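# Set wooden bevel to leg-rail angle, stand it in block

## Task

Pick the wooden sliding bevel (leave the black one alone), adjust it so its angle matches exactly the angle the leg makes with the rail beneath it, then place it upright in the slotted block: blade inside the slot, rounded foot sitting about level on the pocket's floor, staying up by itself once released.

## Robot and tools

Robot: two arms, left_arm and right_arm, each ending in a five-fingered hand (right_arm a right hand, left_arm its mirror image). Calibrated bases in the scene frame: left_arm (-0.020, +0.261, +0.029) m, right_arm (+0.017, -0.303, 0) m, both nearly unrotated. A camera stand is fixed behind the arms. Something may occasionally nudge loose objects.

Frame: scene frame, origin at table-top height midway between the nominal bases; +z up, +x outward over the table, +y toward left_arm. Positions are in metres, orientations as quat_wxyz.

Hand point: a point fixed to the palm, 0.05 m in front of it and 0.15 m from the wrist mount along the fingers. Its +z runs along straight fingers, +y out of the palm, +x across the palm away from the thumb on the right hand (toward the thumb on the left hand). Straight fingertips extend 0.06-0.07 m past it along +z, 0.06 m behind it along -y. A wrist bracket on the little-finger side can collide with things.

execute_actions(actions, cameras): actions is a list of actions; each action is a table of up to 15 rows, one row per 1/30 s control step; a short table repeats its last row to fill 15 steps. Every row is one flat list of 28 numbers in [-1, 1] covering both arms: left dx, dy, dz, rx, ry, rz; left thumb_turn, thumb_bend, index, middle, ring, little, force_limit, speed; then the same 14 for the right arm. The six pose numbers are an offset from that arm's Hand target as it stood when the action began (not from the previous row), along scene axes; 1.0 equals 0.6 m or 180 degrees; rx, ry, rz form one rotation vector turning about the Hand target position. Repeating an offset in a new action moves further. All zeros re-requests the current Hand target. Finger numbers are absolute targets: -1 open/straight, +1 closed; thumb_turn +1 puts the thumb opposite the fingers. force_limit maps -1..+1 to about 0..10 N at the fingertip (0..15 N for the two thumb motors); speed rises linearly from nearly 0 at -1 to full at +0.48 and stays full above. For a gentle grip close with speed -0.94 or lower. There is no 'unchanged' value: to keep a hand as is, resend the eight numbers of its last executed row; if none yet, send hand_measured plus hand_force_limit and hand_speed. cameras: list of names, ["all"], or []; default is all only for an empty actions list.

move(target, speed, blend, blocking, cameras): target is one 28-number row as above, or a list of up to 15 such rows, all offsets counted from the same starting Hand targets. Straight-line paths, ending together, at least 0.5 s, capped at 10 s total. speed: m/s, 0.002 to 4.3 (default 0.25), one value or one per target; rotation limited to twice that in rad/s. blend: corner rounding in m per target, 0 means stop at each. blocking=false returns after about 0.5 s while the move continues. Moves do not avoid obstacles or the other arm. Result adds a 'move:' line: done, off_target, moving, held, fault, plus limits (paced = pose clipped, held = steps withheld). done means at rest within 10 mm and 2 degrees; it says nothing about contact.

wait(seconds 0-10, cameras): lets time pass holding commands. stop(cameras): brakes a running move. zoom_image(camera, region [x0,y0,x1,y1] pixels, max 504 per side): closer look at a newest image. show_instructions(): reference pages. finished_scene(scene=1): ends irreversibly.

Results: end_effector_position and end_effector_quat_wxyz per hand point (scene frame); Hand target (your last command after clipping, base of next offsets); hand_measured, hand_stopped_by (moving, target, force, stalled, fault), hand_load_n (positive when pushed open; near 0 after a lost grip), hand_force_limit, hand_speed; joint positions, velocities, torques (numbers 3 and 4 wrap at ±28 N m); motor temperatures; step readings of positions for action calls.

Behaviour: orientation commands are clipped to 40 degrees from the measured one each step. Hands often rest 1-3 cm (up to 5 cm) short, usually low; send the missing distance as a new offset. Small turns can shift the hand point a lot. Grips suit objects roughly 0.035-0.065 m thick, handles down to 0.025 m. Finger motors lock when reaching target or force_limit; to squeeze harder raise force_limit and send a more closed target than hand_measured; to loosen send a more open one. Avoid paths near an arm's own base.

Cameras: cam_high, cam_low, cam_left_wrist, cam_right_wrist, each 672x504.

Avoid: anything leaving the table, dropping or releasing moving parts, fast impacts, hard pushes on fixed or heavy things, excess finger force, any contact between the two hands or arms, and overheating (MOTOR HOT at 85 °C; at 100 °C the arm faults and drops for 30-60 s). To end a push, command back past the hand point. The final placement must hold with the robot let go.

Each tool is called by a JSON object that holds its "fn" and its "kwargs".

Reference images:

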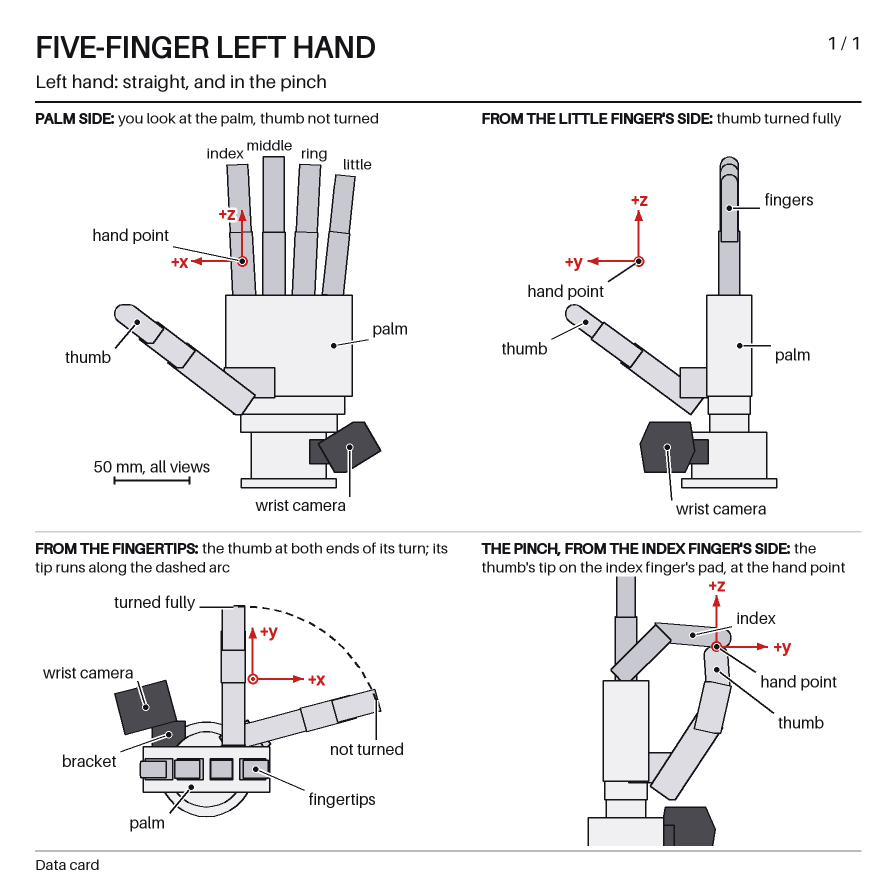

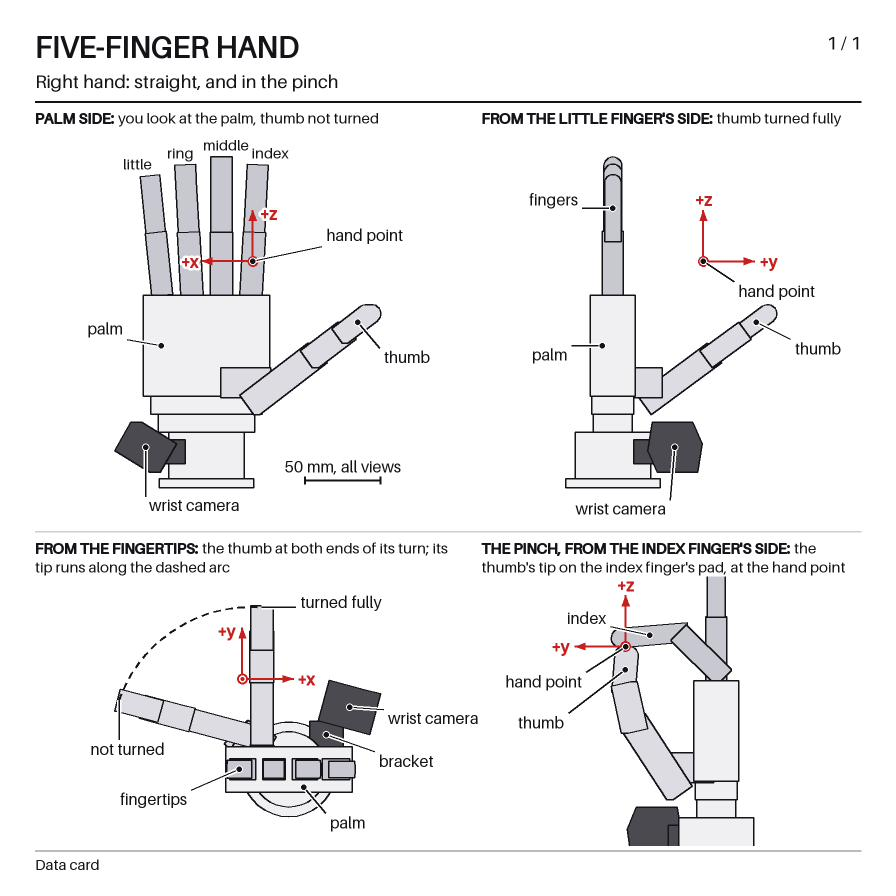

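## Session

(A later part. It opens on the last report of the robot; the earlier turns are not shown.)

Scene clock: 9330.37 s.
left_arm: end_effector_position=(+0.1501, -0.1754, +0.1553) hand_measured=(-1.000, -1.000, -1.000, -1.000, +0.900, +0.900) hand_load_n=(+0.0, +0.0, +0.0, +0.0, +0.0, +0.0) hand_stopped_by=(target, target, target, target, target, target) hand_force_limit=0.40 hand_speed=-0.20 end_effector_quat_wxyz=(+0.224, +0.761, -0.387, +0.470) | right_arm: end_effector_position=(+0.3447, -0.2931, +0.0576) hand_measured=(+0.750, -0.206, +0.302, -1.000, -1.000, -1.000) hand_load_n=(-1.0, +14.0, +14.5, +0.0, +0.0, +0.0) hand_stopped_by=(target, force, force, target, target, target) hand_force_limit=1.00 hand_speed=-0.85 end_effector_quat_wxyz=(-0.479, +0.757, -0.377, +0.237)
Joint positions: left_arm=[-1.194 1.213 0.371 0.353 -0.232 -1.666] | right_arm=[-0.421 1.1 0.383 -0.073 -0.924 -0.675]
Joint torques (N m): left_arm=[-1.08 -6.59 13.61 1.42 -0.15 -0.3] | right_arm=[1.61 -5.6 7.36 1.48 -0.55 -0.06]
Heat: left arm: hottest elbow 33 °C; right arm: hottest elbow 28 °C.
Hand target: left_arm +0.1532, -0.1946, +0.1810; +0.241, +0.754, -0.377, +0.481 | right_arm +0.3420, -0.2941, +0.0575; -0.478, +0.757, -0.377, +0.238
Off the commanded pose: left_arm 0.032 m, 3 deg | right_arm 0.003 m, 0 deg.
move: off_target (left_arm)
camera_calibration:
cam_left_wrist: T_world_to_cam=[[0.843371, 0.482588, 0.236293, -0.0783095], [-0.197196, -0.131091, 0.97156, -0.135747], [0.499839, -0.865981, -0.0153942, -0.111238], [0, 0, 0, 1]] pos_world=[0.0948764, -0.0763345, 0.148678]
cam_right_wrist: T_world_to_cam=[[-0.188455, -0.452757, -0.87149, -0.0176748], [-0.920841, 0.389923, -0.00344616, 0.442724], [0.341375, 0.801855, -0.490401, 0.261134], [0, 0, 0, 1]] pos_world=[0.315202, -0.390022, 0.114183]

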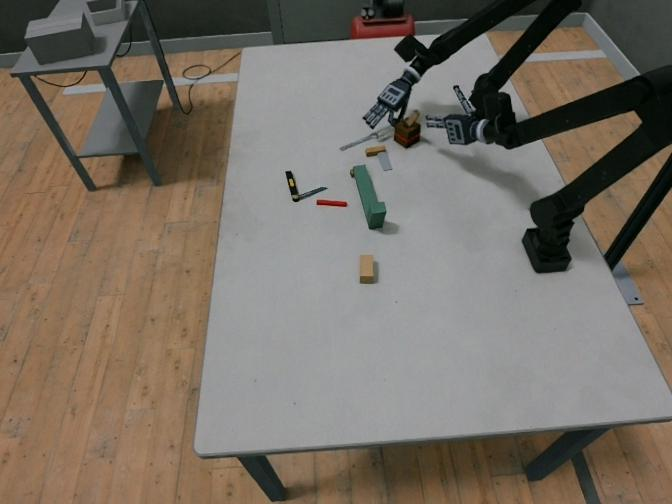

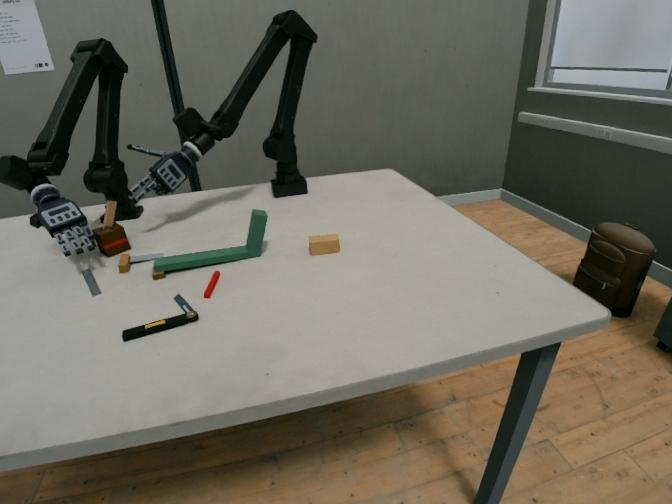

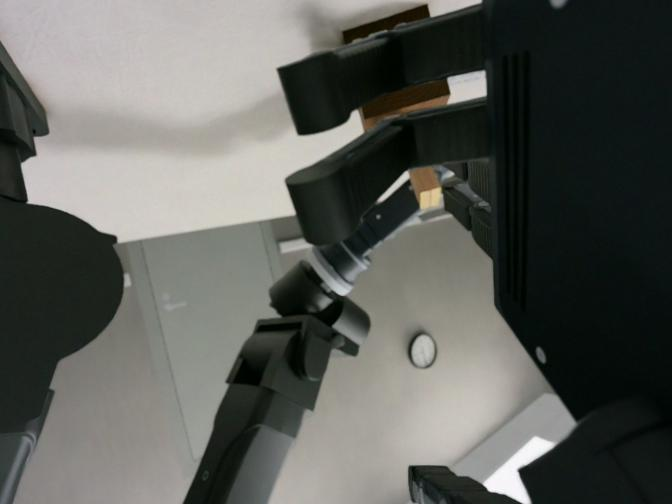

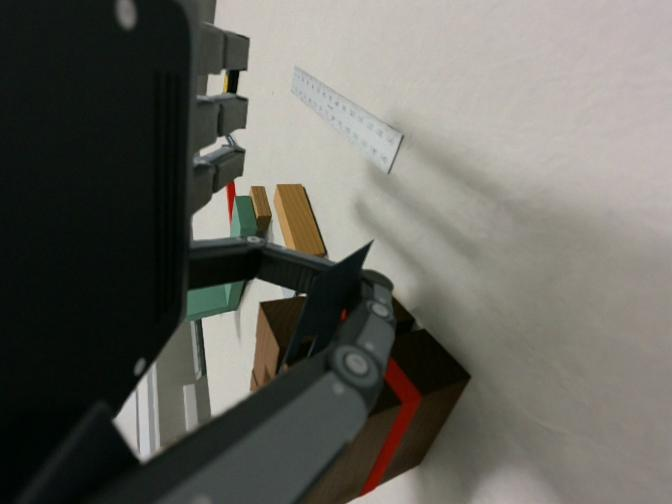

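{"fn": "move", "kwargs": {"target": [0.0083,-0.0057,0.02,0,0,0,-1,-1,-1,-1,0.9,0.9,0.4,-0.2,0,0,0,0,0,0,0.75,0.0,0.57,-1,-1,-1,1.0,-0.85], "speed": 0.08, "cameras": ["cam_high","cam_low"]}}

{"fn": "zoom_image", "kwargs": {"camera": "cam_high", "region": [390, 80, 450, 140]}}

{"fn": "zoom_image", "kwargs": {"camera": "cam_low", "region": [80, 170, 160, 240]}}

Scene clock: 9366.10 s.
left_arm: end_effector_position=(+0.1511, -0.1810, +0.1671) hand_measured=(-1.000, -1.000, -1.000, -1.000, +0.900, +0.900) hand_load_n=(+0.0, +0.0, +0.0, +0.0, +0.0, +0.0) hand_stopped_by=(target, target, target, target, target, target) hand_force_limit=0.40 hand_speed=-0.20 end_effector_quat_wxyz=(+0.226, +0.760, -0.388, +0.470) | right_arm: end_effector_position=(+0.3447, -0.2931, +0.0576) hand_measured=(+0.750, -0.206, +0.302, -1.000, -1.000, -1.000) hand_load_n=(-1.0, +14.5, +15.0, +0.0, +0.0, +0.0) hand_stopped_by=(target, force, force, target, target, target) hand_force_limit=1.00 hand_speed=-0.85 end_effector_quat_wxyz=(-0.479, +0.757, -0.377, +0.237)
Joint positions: left_arm=[-1.194 1.191 0.398 0.305 -0.226 -1.667] | right_arm=[-0.421 1.1 0.383 -0.073 -0.924 -0.675]
Joint torques (N m): left_arm=[-0.21 -6.48 14.04 1.48 0 -0.23] | right_arm=[1.61 -5.66 7.38 1.48 -0.55 -0.06]
Heat: left arm: hottest elbow 39 °C; right arm: hottest elbow 28 °C.
Hand target: left_arm +0.1582, -0.1979, +0.1930; +0.241, +0.754, -0.377, +0.481 | right_arm +0.3420, -0.2941, +0.0575; -0.478, +0.757, -0.377, +0.238
Off the commanded pose: left_arm 0.032 m, 3 deg | right_arm 0.003 m, 0 deg.
move: off_target (left_arm)
Images, in order (width x height): cam_high 672x504, cam_low 672x504.

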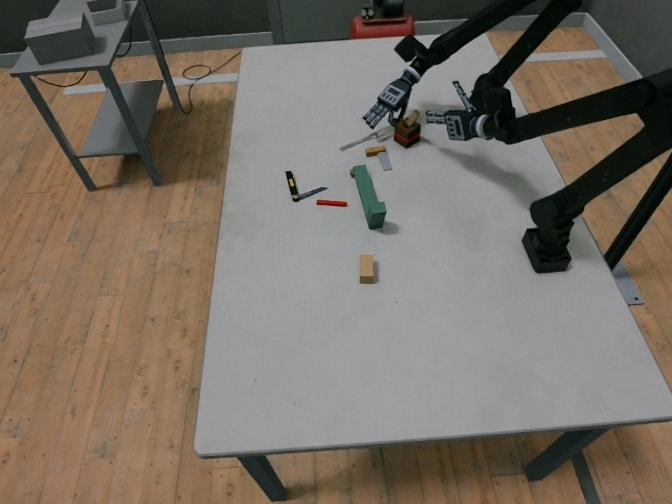

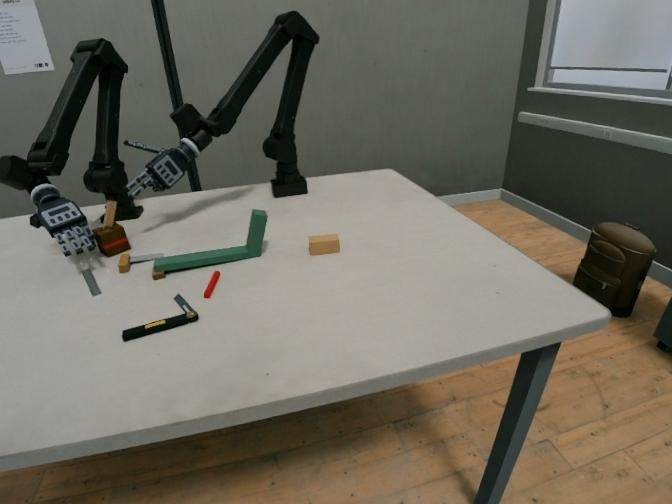

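Scaled by 8.400 from the camera's 672x504 image, which has a finer 960x720 frame.

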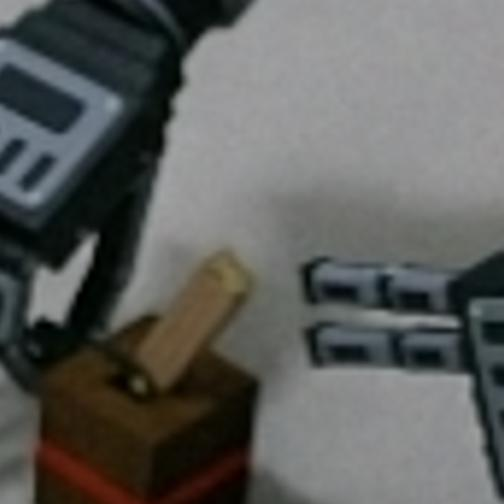

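Scaled by 6.300 from the camera's 672x504 image, which has a finer 960x720 frame.

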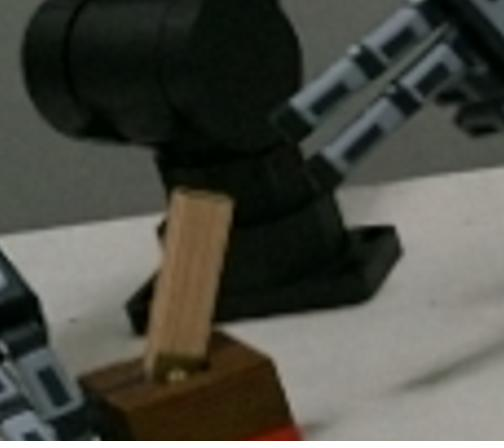

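{"fn": "move", "kwargs": {"target": [0.0197,-0.029,-0.005,0,0,0,-1,-1,-1,-1,0.9,0.9,0.4,-0.2,0,0,0,0,0,0,0.75,0.0,0.57,-1,-1,-1,1.0,-0.85], "speed": 0.06, "cameras": ["cam_high","cam_low"]}}

{"fn": "zoom_image", "kwargs": {"camera": "cam_high", "region": [390, 80, 450, 140]}}

{"fn": "zoom_image", "kwargs": {"camera": "cam_low", "region": [80, 170, 160, 240]}}

Scene clock: 9389.37 s.
left_arm: end_effector_position=(+0.1559, -0.1966, +0.1647) hand_measured=(-1.000, -1.000, -1.000, -1.000, +0.900, +0.900) hand_load_n=(+0.0, +0.0, +0.0, +0.0, +0.0, +0.0) hand_stopped_by=(target, target, target, target, target, target) hand_force_limit=0.40 hand_speed=-0.20 end_effector_quat_wxyz=(+0.227, +0.762, -0.392, +0.463) | right_arm: end_effector_position=(+0.3447, -0.2931, +0.0576) hand_measured=(+0.750, -0.206, +0.302, -1.000, -1.000, -1.000) hand_load_n=(-1.0, +14.0, +14.5, +0.0, +0.0, +0.0) hand_stopped_by=(target, force, force, target, target, target) hand_force_limit=1.00 hand_speed=-0.85 end_effector_quat_wxyz=(-0.479, +0.757, -0.377, +0.237)
Joint positions: left_arm=[-1.193 1.246 0.442 0.305 -0.214 -1.667] | right_arm=[-0.421 1.1 0.383 -0.073 -0.924 -0.675]
Joint torques (N m): left_arm=[0.73 -5.77 14.16 2.43 0 -0.16] | right_arm=[1.55 -5.6 7.38 1.48 -0.55 -0.06]
Heat: left arm: hottest elbow 40 °C; right arm: hottest elbow 28 °C.
Hand target: left_arm +0.1701, -0.2153, +0.1900; +0.240, +0.754, -0.377, +0.481 | right_arm +0.3420, -0.2941, +0.0575; -0.478, +0.757, -0.377, +0.238
Off the commanded pose: left_arm 0.035 m, 3 deg | right_arm 0.003 m, 0 deg.
move: off_target (left_arm)
Images, in order (width x height): cam_high 672x504, cam_low 672x504.

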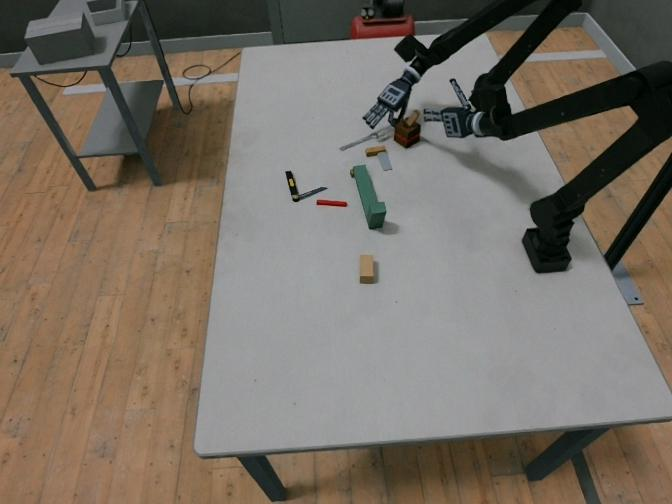

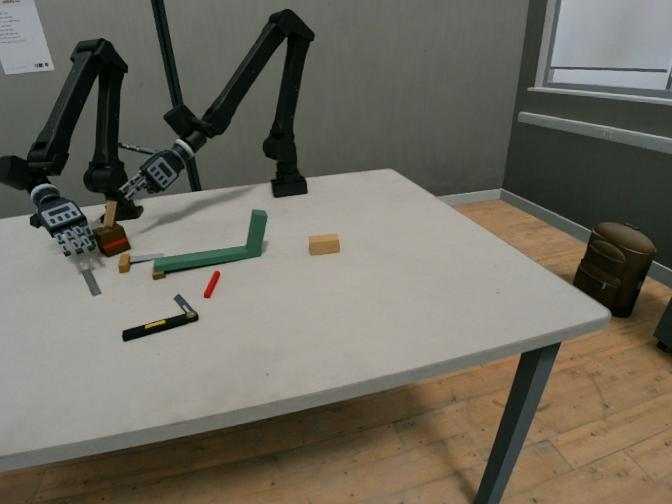

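Scaled by 8.400 from the camera's 672x504 image, which has a finer 960x720 frame.

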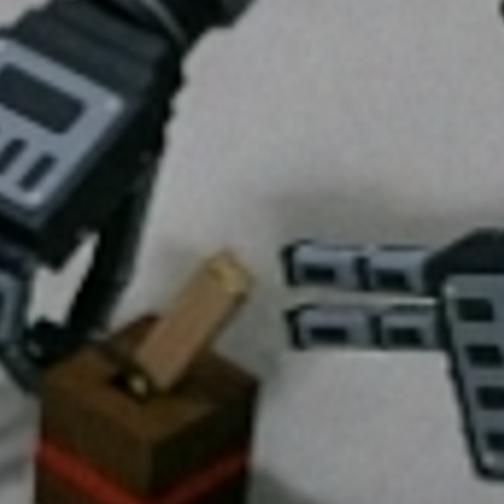

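Scaled by 6.300 from the camera's 672x504 image, which has a finer 960x720 frame.

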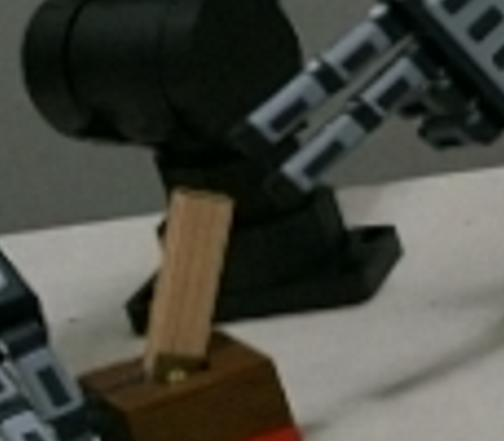

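{"fn": "move", "kwargs": {"target": [0.0283,-0.02,-0.0167,0,0,0,-1,-1,-1,-1,0.9,0.9,0.4,-0.2,0,0,0,0,0,0,0.75,0.0,0.57,-1,-1,-1,1.0,-0.85], "speed": 0.04, "cameras": ["cam_high","cam_low"]}}

{"fn": "zoom_image", "kwargs": {"camera": "cam_high", "region": [390, 80, 450, 140]}}

{"fn": "zoom_image", "kwargs": {"camera": "cam_low", "region": [80, 170, 160, 240]}}

Scene clock: 9411.67 s.
left_arm: end_effector_position=(+0.1726, -0.2093, +0.1575) hand_measured=(-1.000, -1.000, -1.000, -1.000, +0.900, +0.900) hand_load_n=(+0.0, +0.0, +0.5, +0.0, +0.0, +0.0) hand_stopped_by=(target, target, target, target, target, target) hand_force_limit=0.40 hand_speed=-0.20 end_effector_quat_wxyz=(+0.230, +0.765, -0.386, +0.461) | right_arm: end_effector_position=(+0.3447, -0.2931, +0.0576) hand_measured=(+0.750, -0.206, +0.302, -1.000, -1.000, -1.000) hand_load_n=(-0.5, +14.5, +15.0, +0.0, +0.0, +0.0) hand_stopped_by=(target, force, force, target, target, target) hand_force_limit=1.00 hand_speed=-0.85 end_effector_quat_wxyz=(-0.479, +0.757, -0.377, +0.237)
Joint positions: left_arm=[-1.161 1.324 0.478 0.348 -0.186 -1.667] | right_arm=[-0.421 1.1 0.383 -0.073 -0.924 -0.675]
Joint torques (N m): left_arm=[0.67 -5.95 13.49 2.74 0 -0.01] | right_arm=[1.55 -5.54 7.38 1.48 -0.55 -0.07]
Heat: left arm: hottest elbow 40 °C; right arm: hottest elbow 28 °C.
Hand target: left_arm +0.1870, -0.2274, +0.1801; +0.241, +0.754, -0.377, +0.481 | right_arm +0.3420, -0.2941, +0.0575; -0.478, +0.757, -0.377, +0.238
Off the commanded pose: left_arm 0.032 m, 3 deg | right_arm 0.003 m, 0 deg.
move: off_target (left_arm)
Images, in order (width x height): cam_high 672x504, cam_low 672x504.

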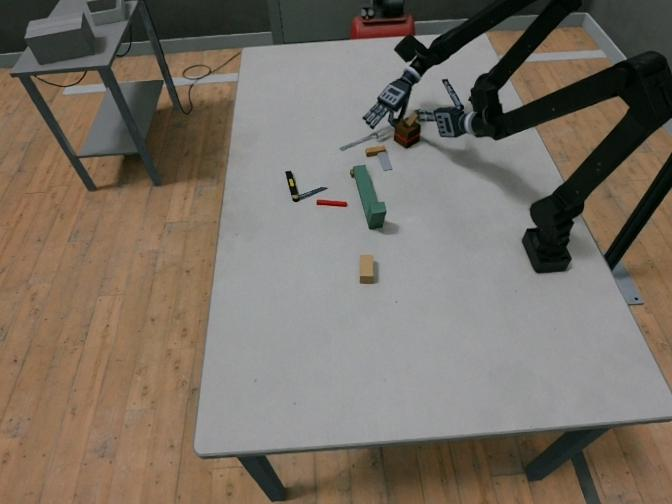

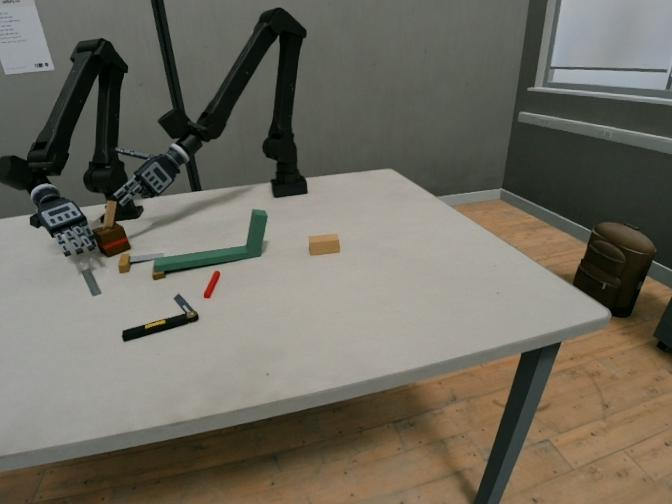

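Scaled by 8.400 from the camera's 672x504 image, which has a finer 960x720 frame.

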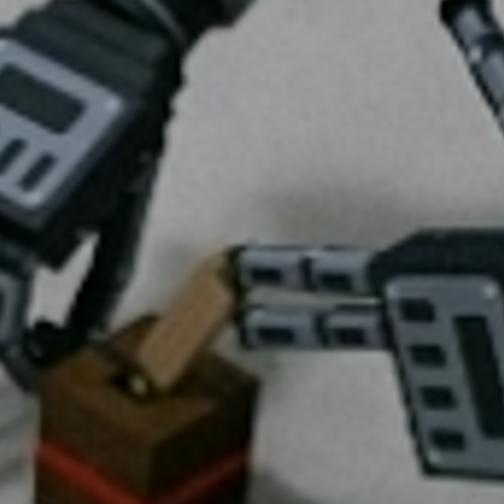

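Scaled by 6.300 from the camera's 672x504 image, which has a finer 960x720 frame.

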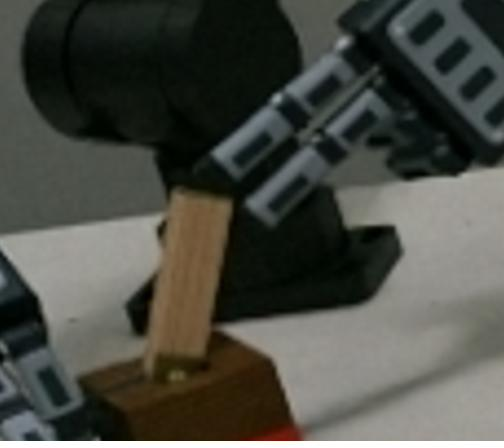

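{"fn": "move", "kwargs": {"target": [0.0133,-0.015,0.0,0.0133,0.01,0,-1,-1,-1,-1,0.9,0.9,0.4,-0.2,0,0,-0.004,0,0,0,0.75,0.0,0.57,-1,-1,-1,1.0,-0.85], "speed": 0.04, "cameras": ["cam_high","cam_low"]}}

{"fn": "zoom_image", "kwargs": {"camera": "cam_high", "region": [390, 80, 450, 140]}}

{"fn": "zoom_image", "kwargs": {"camera": "cam_low", "region": [80, 170, 160, 240]}}

Scene clock: 9441.67 s.
left_arm: end_effector_position=(+0.1806, -0.2204, +0.1675) hand_measured=(-1.000, -1.000, -1.000, -1.000, +0.900, +0.900) hand_load_n=(+0.0, -0.5, +0.0, +0.0, +0.0, +0.0) hand_stopped_by=(target, target, target, target, target, target) hand_force_limit=0.40 hand_speed=-0.20 end_effector_quat_wxyz=(+0.230, +0.768, -0.387, +0.455) | right_arm: end_effector_position=(+0.3434, -0.2927, +0.0562) hand_measured=(+0.750, -0.206, +0.302, -1.000, -1.000, -1.000) hand_load_n=(-0.5, +15.0, +16.0, +0.0, +0.0, +0.0) hand_stopped_by=(target, force, force, target, target, target) hand_force_limit=1.00 hand_speed=-0.85 end_effector_quat_wxyz=(-0.479, +0.757, -0.377, +0.236)
Joint positions: left_arm=[-1.15 1.327 0.528 0.29 -0.171 -1.667] | right_arm=[-0.421 1.1 0.379 -0.073 -0.923 -0.676]
Joint torques (N m): left_arm=[0.79 -6.07 14.38 1.18 0.06 -0.06] | right_arm=[1.61 -4.95 7.32 1.98 -0.6 -0.05]
Motor temperatures (°C): left_arm=[21 24 43 21 22 20] | right_arm=[21 23 28 23 22 21]
Heat: left arm: hottest elbow 43 °C; right arm: hottest elbow 28 °C.
Hand target: left_arm +0.1950, -0.2363, +0.1799; +0.231, +0.766, -0.383, +0.461 | right_arm +0.3420, -0.2940, +0.0551; -0.478, +0.757, -0.377, +0.238
Off the commanded pose: left_arm 0.025 m, 1 deg | right_arm 0.002 m, 0 deg.
move: off_target (left_arm)
Images, in order (width x height): cam_high 672x504, cam_low 672x504.

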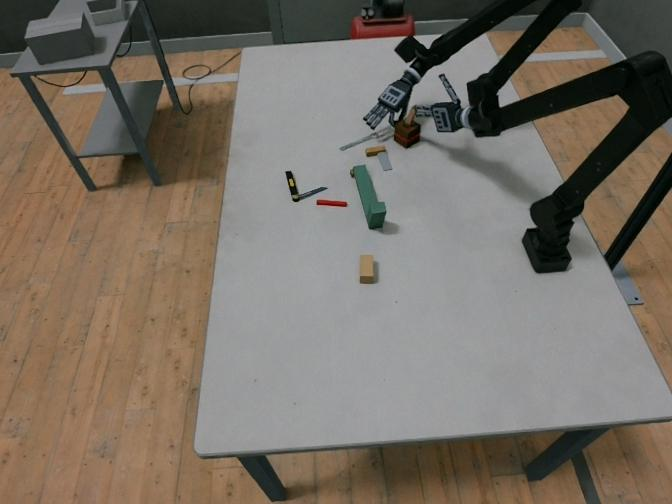

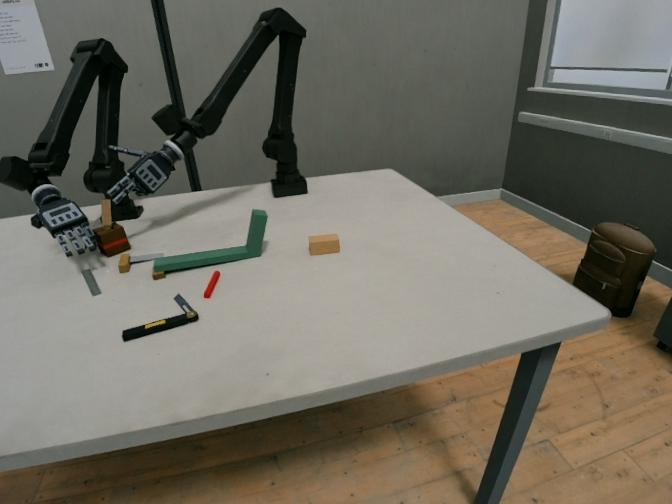

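Scaled by 8.400 from the camera's 672x504 image, which has a finer 960x720 frame.

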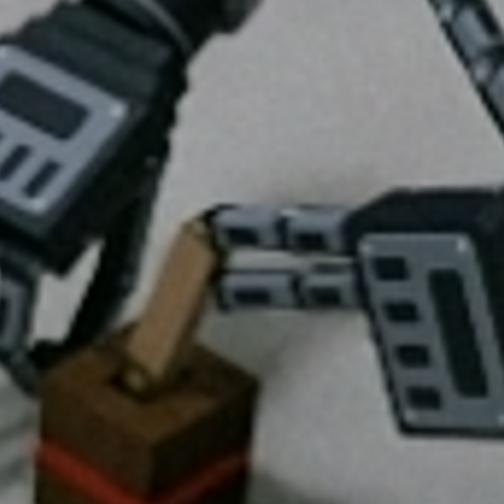

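Scaled by 6.300 from the camera's 672x504 image, which has a finer 960x720 frame.

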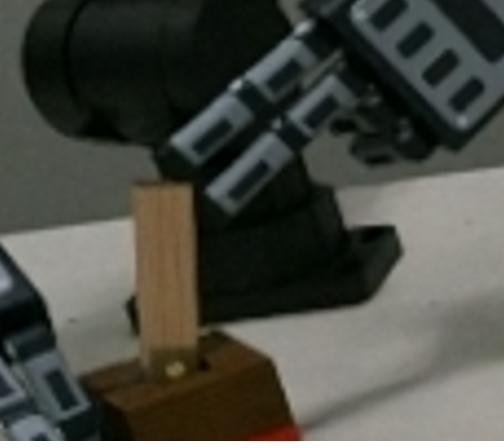

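{"fn": "wait", "kwargs": {"seconds": 0, "cameras": ["cam_right_wrist"]}}

{"fn": "zoom_image", "kwargs": {"camera": "cam_right_wrist", "region": [240, 220, 420, 400]}}

Scene clock: 9457.77 s.
left_arm: end_effector_position=(+0.1807, -0.2206, +0.1677) hand_measured=(-1.000, -1.000, -1.000, -1.000, +0.900, +0.900) hand_load_n=(+0.0, -0.5, +0.0, +0.0, +0.0, +0.0) hand_stopped_by=(target, target, target, target, target, target) hand_force_limit=0.40 hand_speed=-0.20 end_effector_quat_wxyz=(+0.230, +0.768, -0.387, +0.455) | right_arm: end_effector_position=(+0.3434, -0.2927, +0.0562) hand_measured=(+0.750, -0.206, +0.302, -1.000, -1.000, -1.000) hand_load_n=(-0.5, +15.0, +16.0, +0.0, +0.0, +0.0) hand_stopped_by=(target, force, force, target, target, target) hand_force_limit=1.00 hand_speed=-0.85 end_effector_quat_wxyz=(-0.479, +0.757, -0.377, +0.236)
Joint positions: left_arm=[-1.15 1.327 0.529 0.29 -0.171 -1.667] | right_arm=[-0.421 1.1 0.379 -0.073 -0.923 -0.676]
Joint torques (N m): left_arm=[0.79 -6.12 14.41 1.2 0.06 -0.06] | right_arm=[1.49 -5.01 7.32 1.98 -0.6 -0.06]
Heat: left arm: hottest elbow 45 °C; right arm: hottest elbow 28 °C.
Hand target: left_arm +0.1951, -0.2364, +0.1801; +0.231, +0.766, -0.383, +0.461 | right_arm +0.3420, -0.2940, +0.0551; -0.478, +0.757, -0.377, +0.238
Off the commanded pose: left_arm 0.025 m, 1 deg | right_arm 0.002 m, 0 deg.
camera_calibration:
cam_right_wrist: T_world_to_cam=[[-0.190814, -0.452708, -0.871002, -0.0181468], [-0.920841, 0.389937, -0.000939271, 0.441182], [0.340061, 0.801875, -0.491278, 0.261105], [0, 0, 0, 1]] pos_world=[0.314004, -0.389622, 0.112884]
Images, in order (width x height): cam_right_wrist 672x504.

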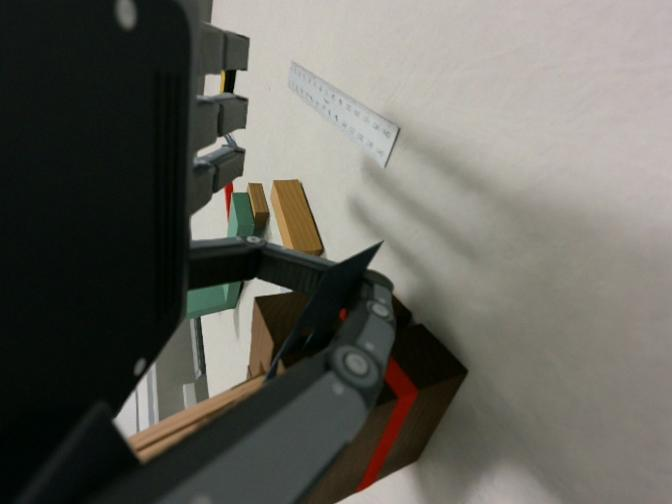

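Scaled by 2.800 from the camera's 672x504 image, which has a finer 960x720 frame.

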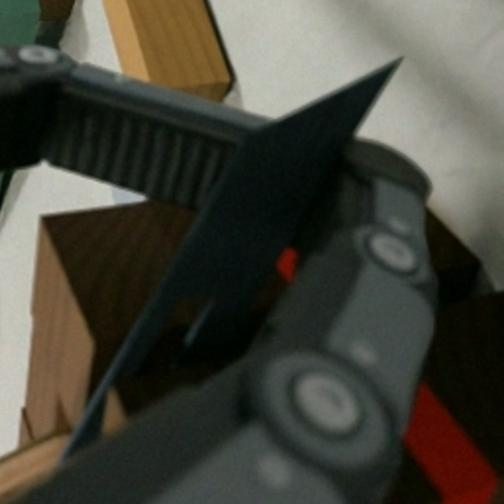

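{"fn": "zoom_image", "kwargs": {"camera": "cam_right_wrist", "region": [110, 330, 310, 480]}}

Scaled by 2.520 from the camera's 672x504 image, which has a finer 960x720 frame.

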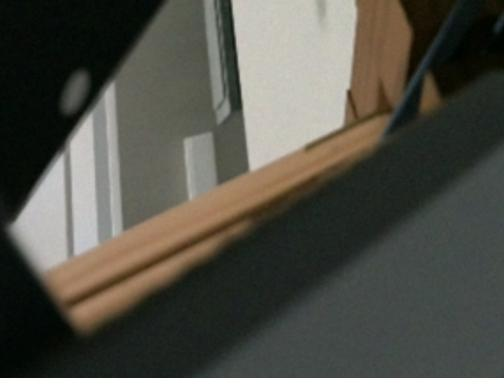

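{"fn": "move", "kwargs": {"target": [0.008,-0.0107,-0.0167,0.0133,0.01,0,-1,-1,-1,-1,0.9,0.9,0.4,-0.2,0,0,0,0,0,0,0.75,0.0,0.57,-1,-1,-1,1.0,-0.85], "speed": 0.04, "cameras": ["cam_high","cam_low","cam_right_wrist"]}}

{"fn": "zoom_image", "kwargs": {"camera": "cam_high", "region": [390, 80, 450, 140]}}

{"fn": "zoom_image", "kwargs": {"camera": "cam_low", "region": [80, 170, 160, 240]}}

{"fn": "zoom_image", "kwargs": {"camera": "cam_right_wrist", "region": [120, 220, 420, 480]}}

Scene clock: 9525.17 s.
left_arm: end_effector_position=(+0.1873, -0.2331, +0.1733) hand_measured=(-1.000, -1.000, -1.000, -1.000, +0.900, +0.900) hand_load_n=(+0.0, +0.0, +0.0, +0.0, +0.0, +0.0) hand_stopped_by=(target, target, target, target, target, target) hand_force_limit=0.40 hand_speed=-0.20 end_effector_quat_wxyz=(+0.229, +0.771, -0.390, +0.448) | right_arm: end_effector_position=(+0.3434, -0.2925, +0.0563) hand_measured=(+0.750, -0.206, +0.302, -1.000, -1.000, -1.000) hand_load_n=(-0.5, +15.0, +16.0, +0.0, +0.0, +0.0) hand_stopped_by=(target, force, force, target, target, target) hand_force_limit=1.00 hand_speed=-0.85 end_effector_quat_wxyz=(-0.479, +0.757, -0.377, +0.236)
Joint positions: left_arm=[-1.145 1.344 0.581 0.239 -0.161 -1.667] | right_arm=[-0.421 1.1 0.379 -0.073 -0.924 -0.676]
Joint torques (N m): left_arm=[0.85 -5.42 13.46 0.69 0.08 -0.12] | right_arm=[1.61 -4.95 7.31 1.98 -0.54 -0.06]
Heat: left arm: hottest elbow 47 °C; right arm: hottest elbow 28 °C.
Hand target: left_arm +0.1999, -0.2428, +0.1700; +0.221, +0.778, -0.389, +0.441 | right_arm +0.3420, -0.2940, +0.0551; -0.478, +0.757, -0.377, +0.238
Off the commanded pose: left_arm 0.016 m, 1 deg | right_arm 0.002 m, 0 deg.
move: off_target (left_arm)
camera_calibration:
cam_right_wrist: T_world_to_cam=[[-0.190195, -0.452231, -0.871386, -0.0180672], [-0.921148, 0.38921, -0.000934806, 0.440956], [0.339575, 0.802498, -0.490598, 0.261344], [0, 0, 0, 1]] pos_world=[0.314004, -0.389523, 0.112883]
Images, in order (width x height): cam_high 672x504, cam_low 672x504, cam_right_wrist 672x504.

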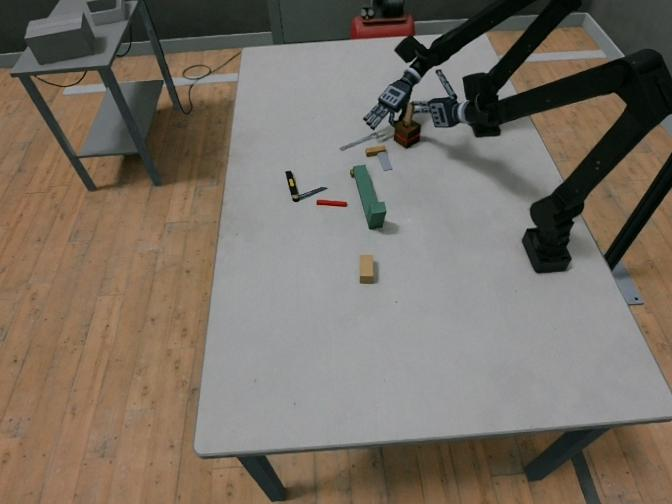

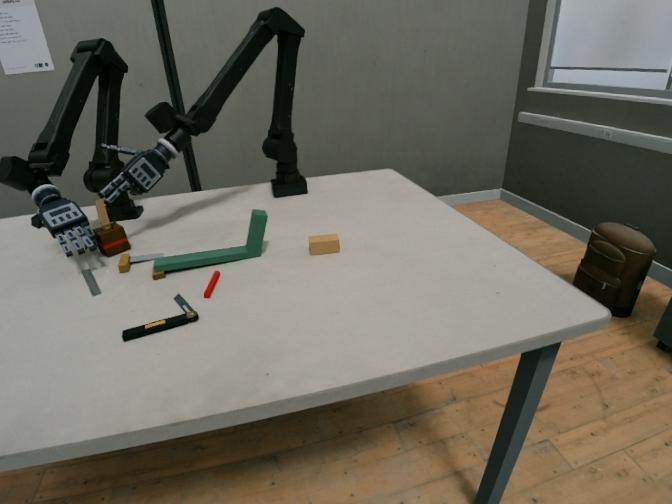

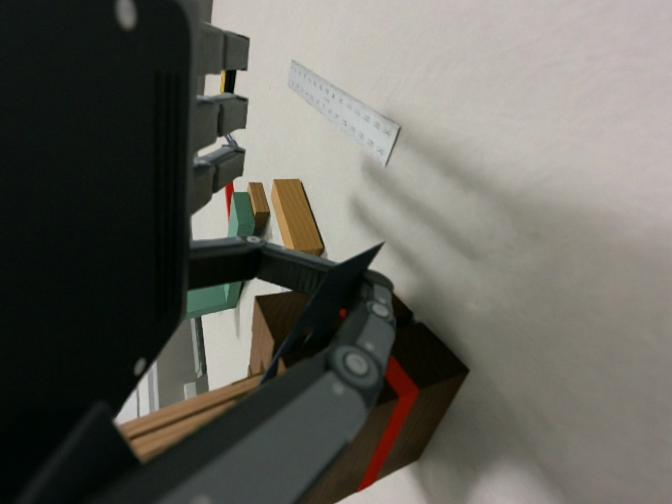

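Scaled by 8.400 from the camera's 672x504 image, which has a finer 960x720 frame.

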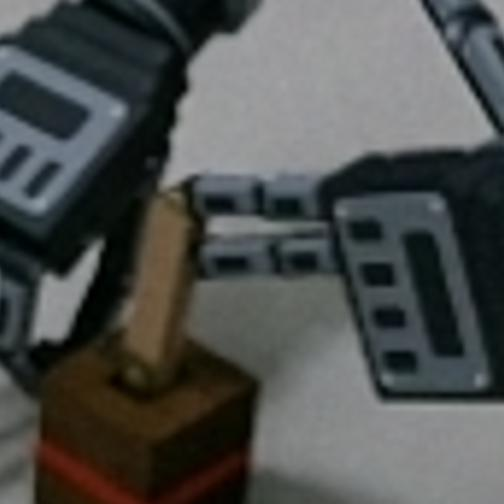

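Scaled by 6.300 from the camera's 672x504 image, which has a finer 960x720 frame.

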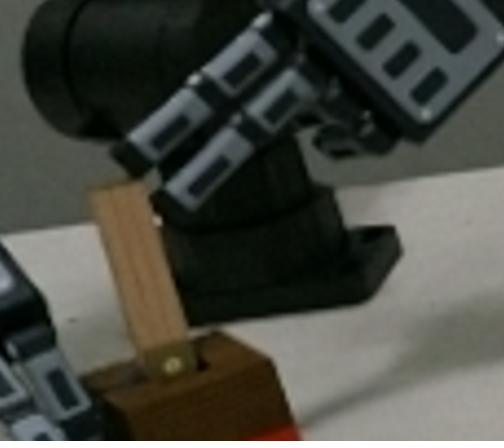

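Scaled by 1.680 from the camera's 672x504 image, which has a finer 960x720 frame.

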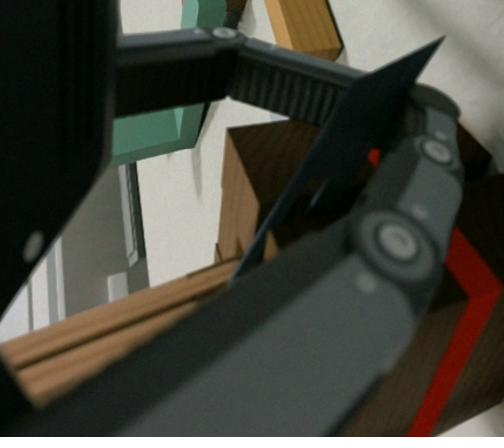

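{"fn": "move", "kwargs": {"target": [0.002,-0.0027,-0.025,0.0089,0.0067,0,-1,-1,-1,-1,0.9,0.9,0.4,-0.2,0,0,0,0,0,0,0.75,0.0,0.57,-1,-1,-1,1.0,-0.85], "speed": 0.04, "cameras": ["cam_high","cam_low","cam_right_wrist"]}}

{"fn": "zoom_image", "kwargs": {"camera": "cam_high", "region": [390, 80, 450, 140]}}

{"fn": "zoom_image", "kwargs": {"camera": "cam_low", "region": [80, 170, 160, 240]}}

{"fn": "zoom_image", "kwargs": {"camera": "cam_right_wrist", "region": [120, 220, 420, 480]}}

Scene clock: 9568.33 s.
left_arm: end_effector_position=(+0.1899, -0.2411, +0.1743) hand_measured=(-1.000, -1.000, -1.000, -1.000, +0.900, +0.900) hand_load_n=(+0.0, +0.0, -1.0, +0.0, +0.0, +0.0) hand_stopped_by=(target, target, target, target, target, target) hand_force_limit=0.40 hand_speed=-0.20 end_effector_quat_wxyz=(+0.231, +0.771, -0.392, +0.446) | right_arm: end_effector_position=(+0.3433, -0.2924, +0.0564) hand_measured=(+0.750, -0.206, +0.302, -1.000, -1.000, -1.000) hand_load_n=(-0.5, +15.0, +16.0, -0.5, +0.0, +0.0) hand_stopped_by=(target, force, force, target, target, target) hand_force_limit=1.00 hand_speed=-0.85 end_effector_quat_wxyz=(-0.480, +0.757, -0.377, +0.235)
Joint positions: left_arm=[-1.145 1.365 0.603 0.237 -0.155 -1.667] | right_arm=[-0.421 1.1 0.379 -0.073 -0.925 -0.676]
Joint torques (N m): left_arm=[0.97 -5.01 12.05 0.42 0.03 -0.17] | right_arm=[1.61 -4.95 7.31 1.98 -0.51 -0.05]
Heat: left arm: hottest elbow 46 °C; right arm: hottest elbow 28 °C.
Hand target: left_arm +0.2009, -0.2444, +0.1549; +0.214, +0.786, -0.393, +0.427 | right_arm +0.3420, -0.2940, +0.0551; -0.478, +0.757, -0.377, +0.238
Off the commanded pose: left_arm 0.023 m, 3 deg | right_arm 0.003 m, 0 deg.
move: off_target (left_arm)
camera_calibration:
cam_right_wrist: T_world_to_cam=[[-0.189742, -0.451854, -0.87168, -0.017966], [-0.921359, 0.388712, -0.000941418, 0.440883], [0.339258, 0.802952, -0.490074, 0.261447], [0, 0, 0, 1]] pos_world=[0.314104, -0.389424, 0.112883]
Images, in order (width x height): cam_high 672x504, cam_low 672x504, cam_right_wrist 672x504.

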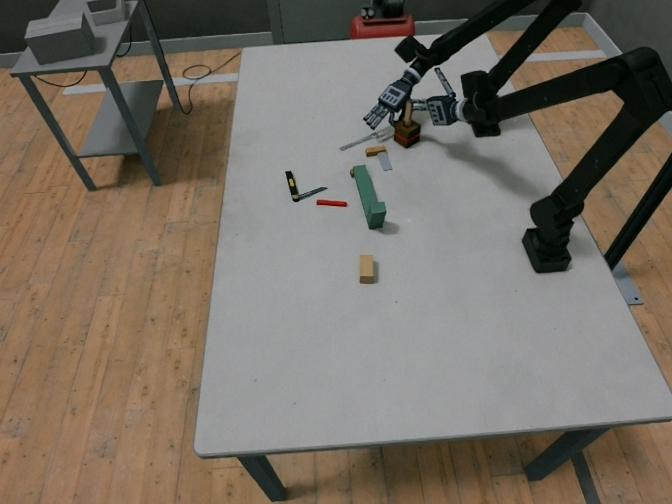

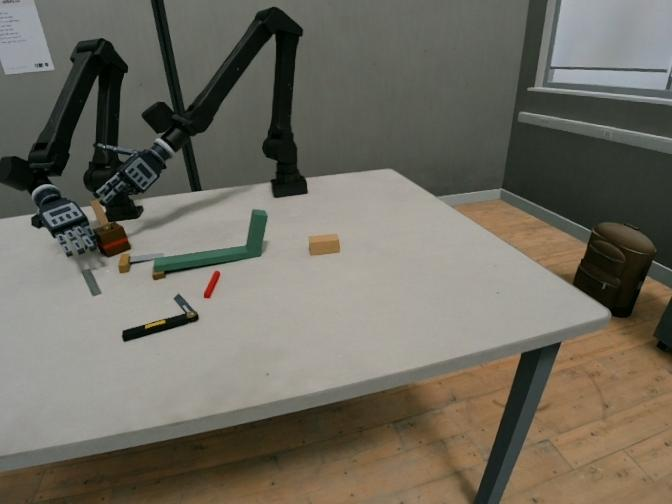

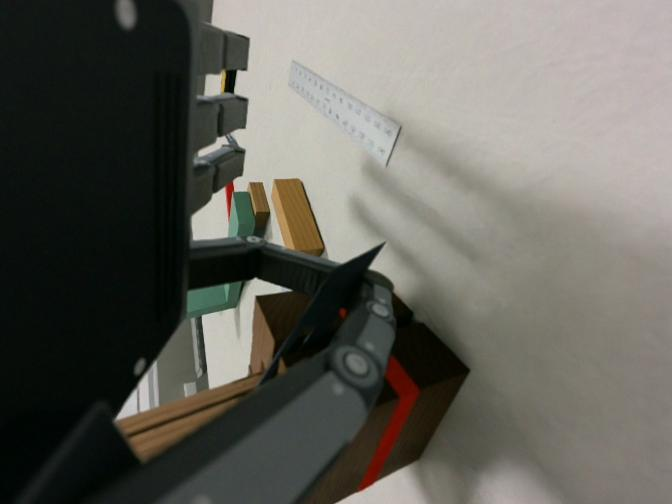

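Scaled by 8.400 from the camera's 672x504 image, which has a finer 960x720 frame.

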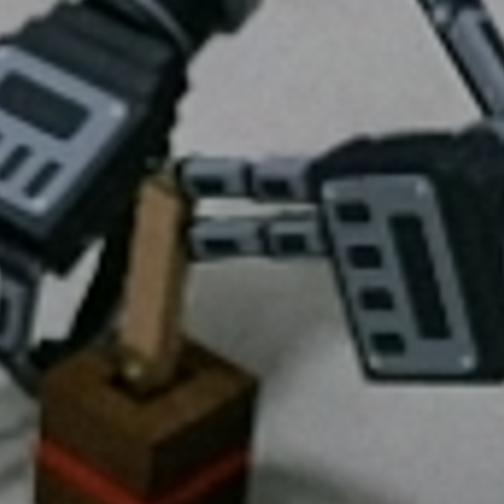

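Scaled by 6.300 from the camera's 672x504 image, which has a finer 960x720 frame.

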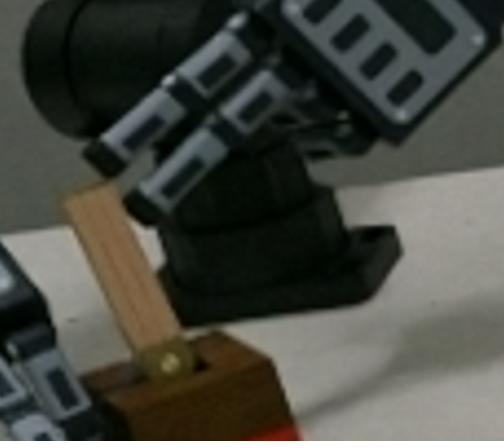

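Scaled by 1.680 from the camera's 672x504 image, which has a finer 960x720 frame.

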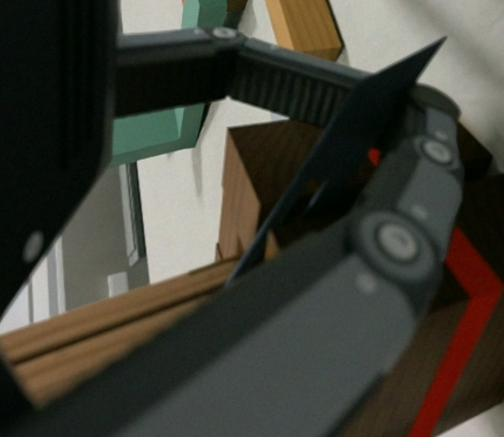

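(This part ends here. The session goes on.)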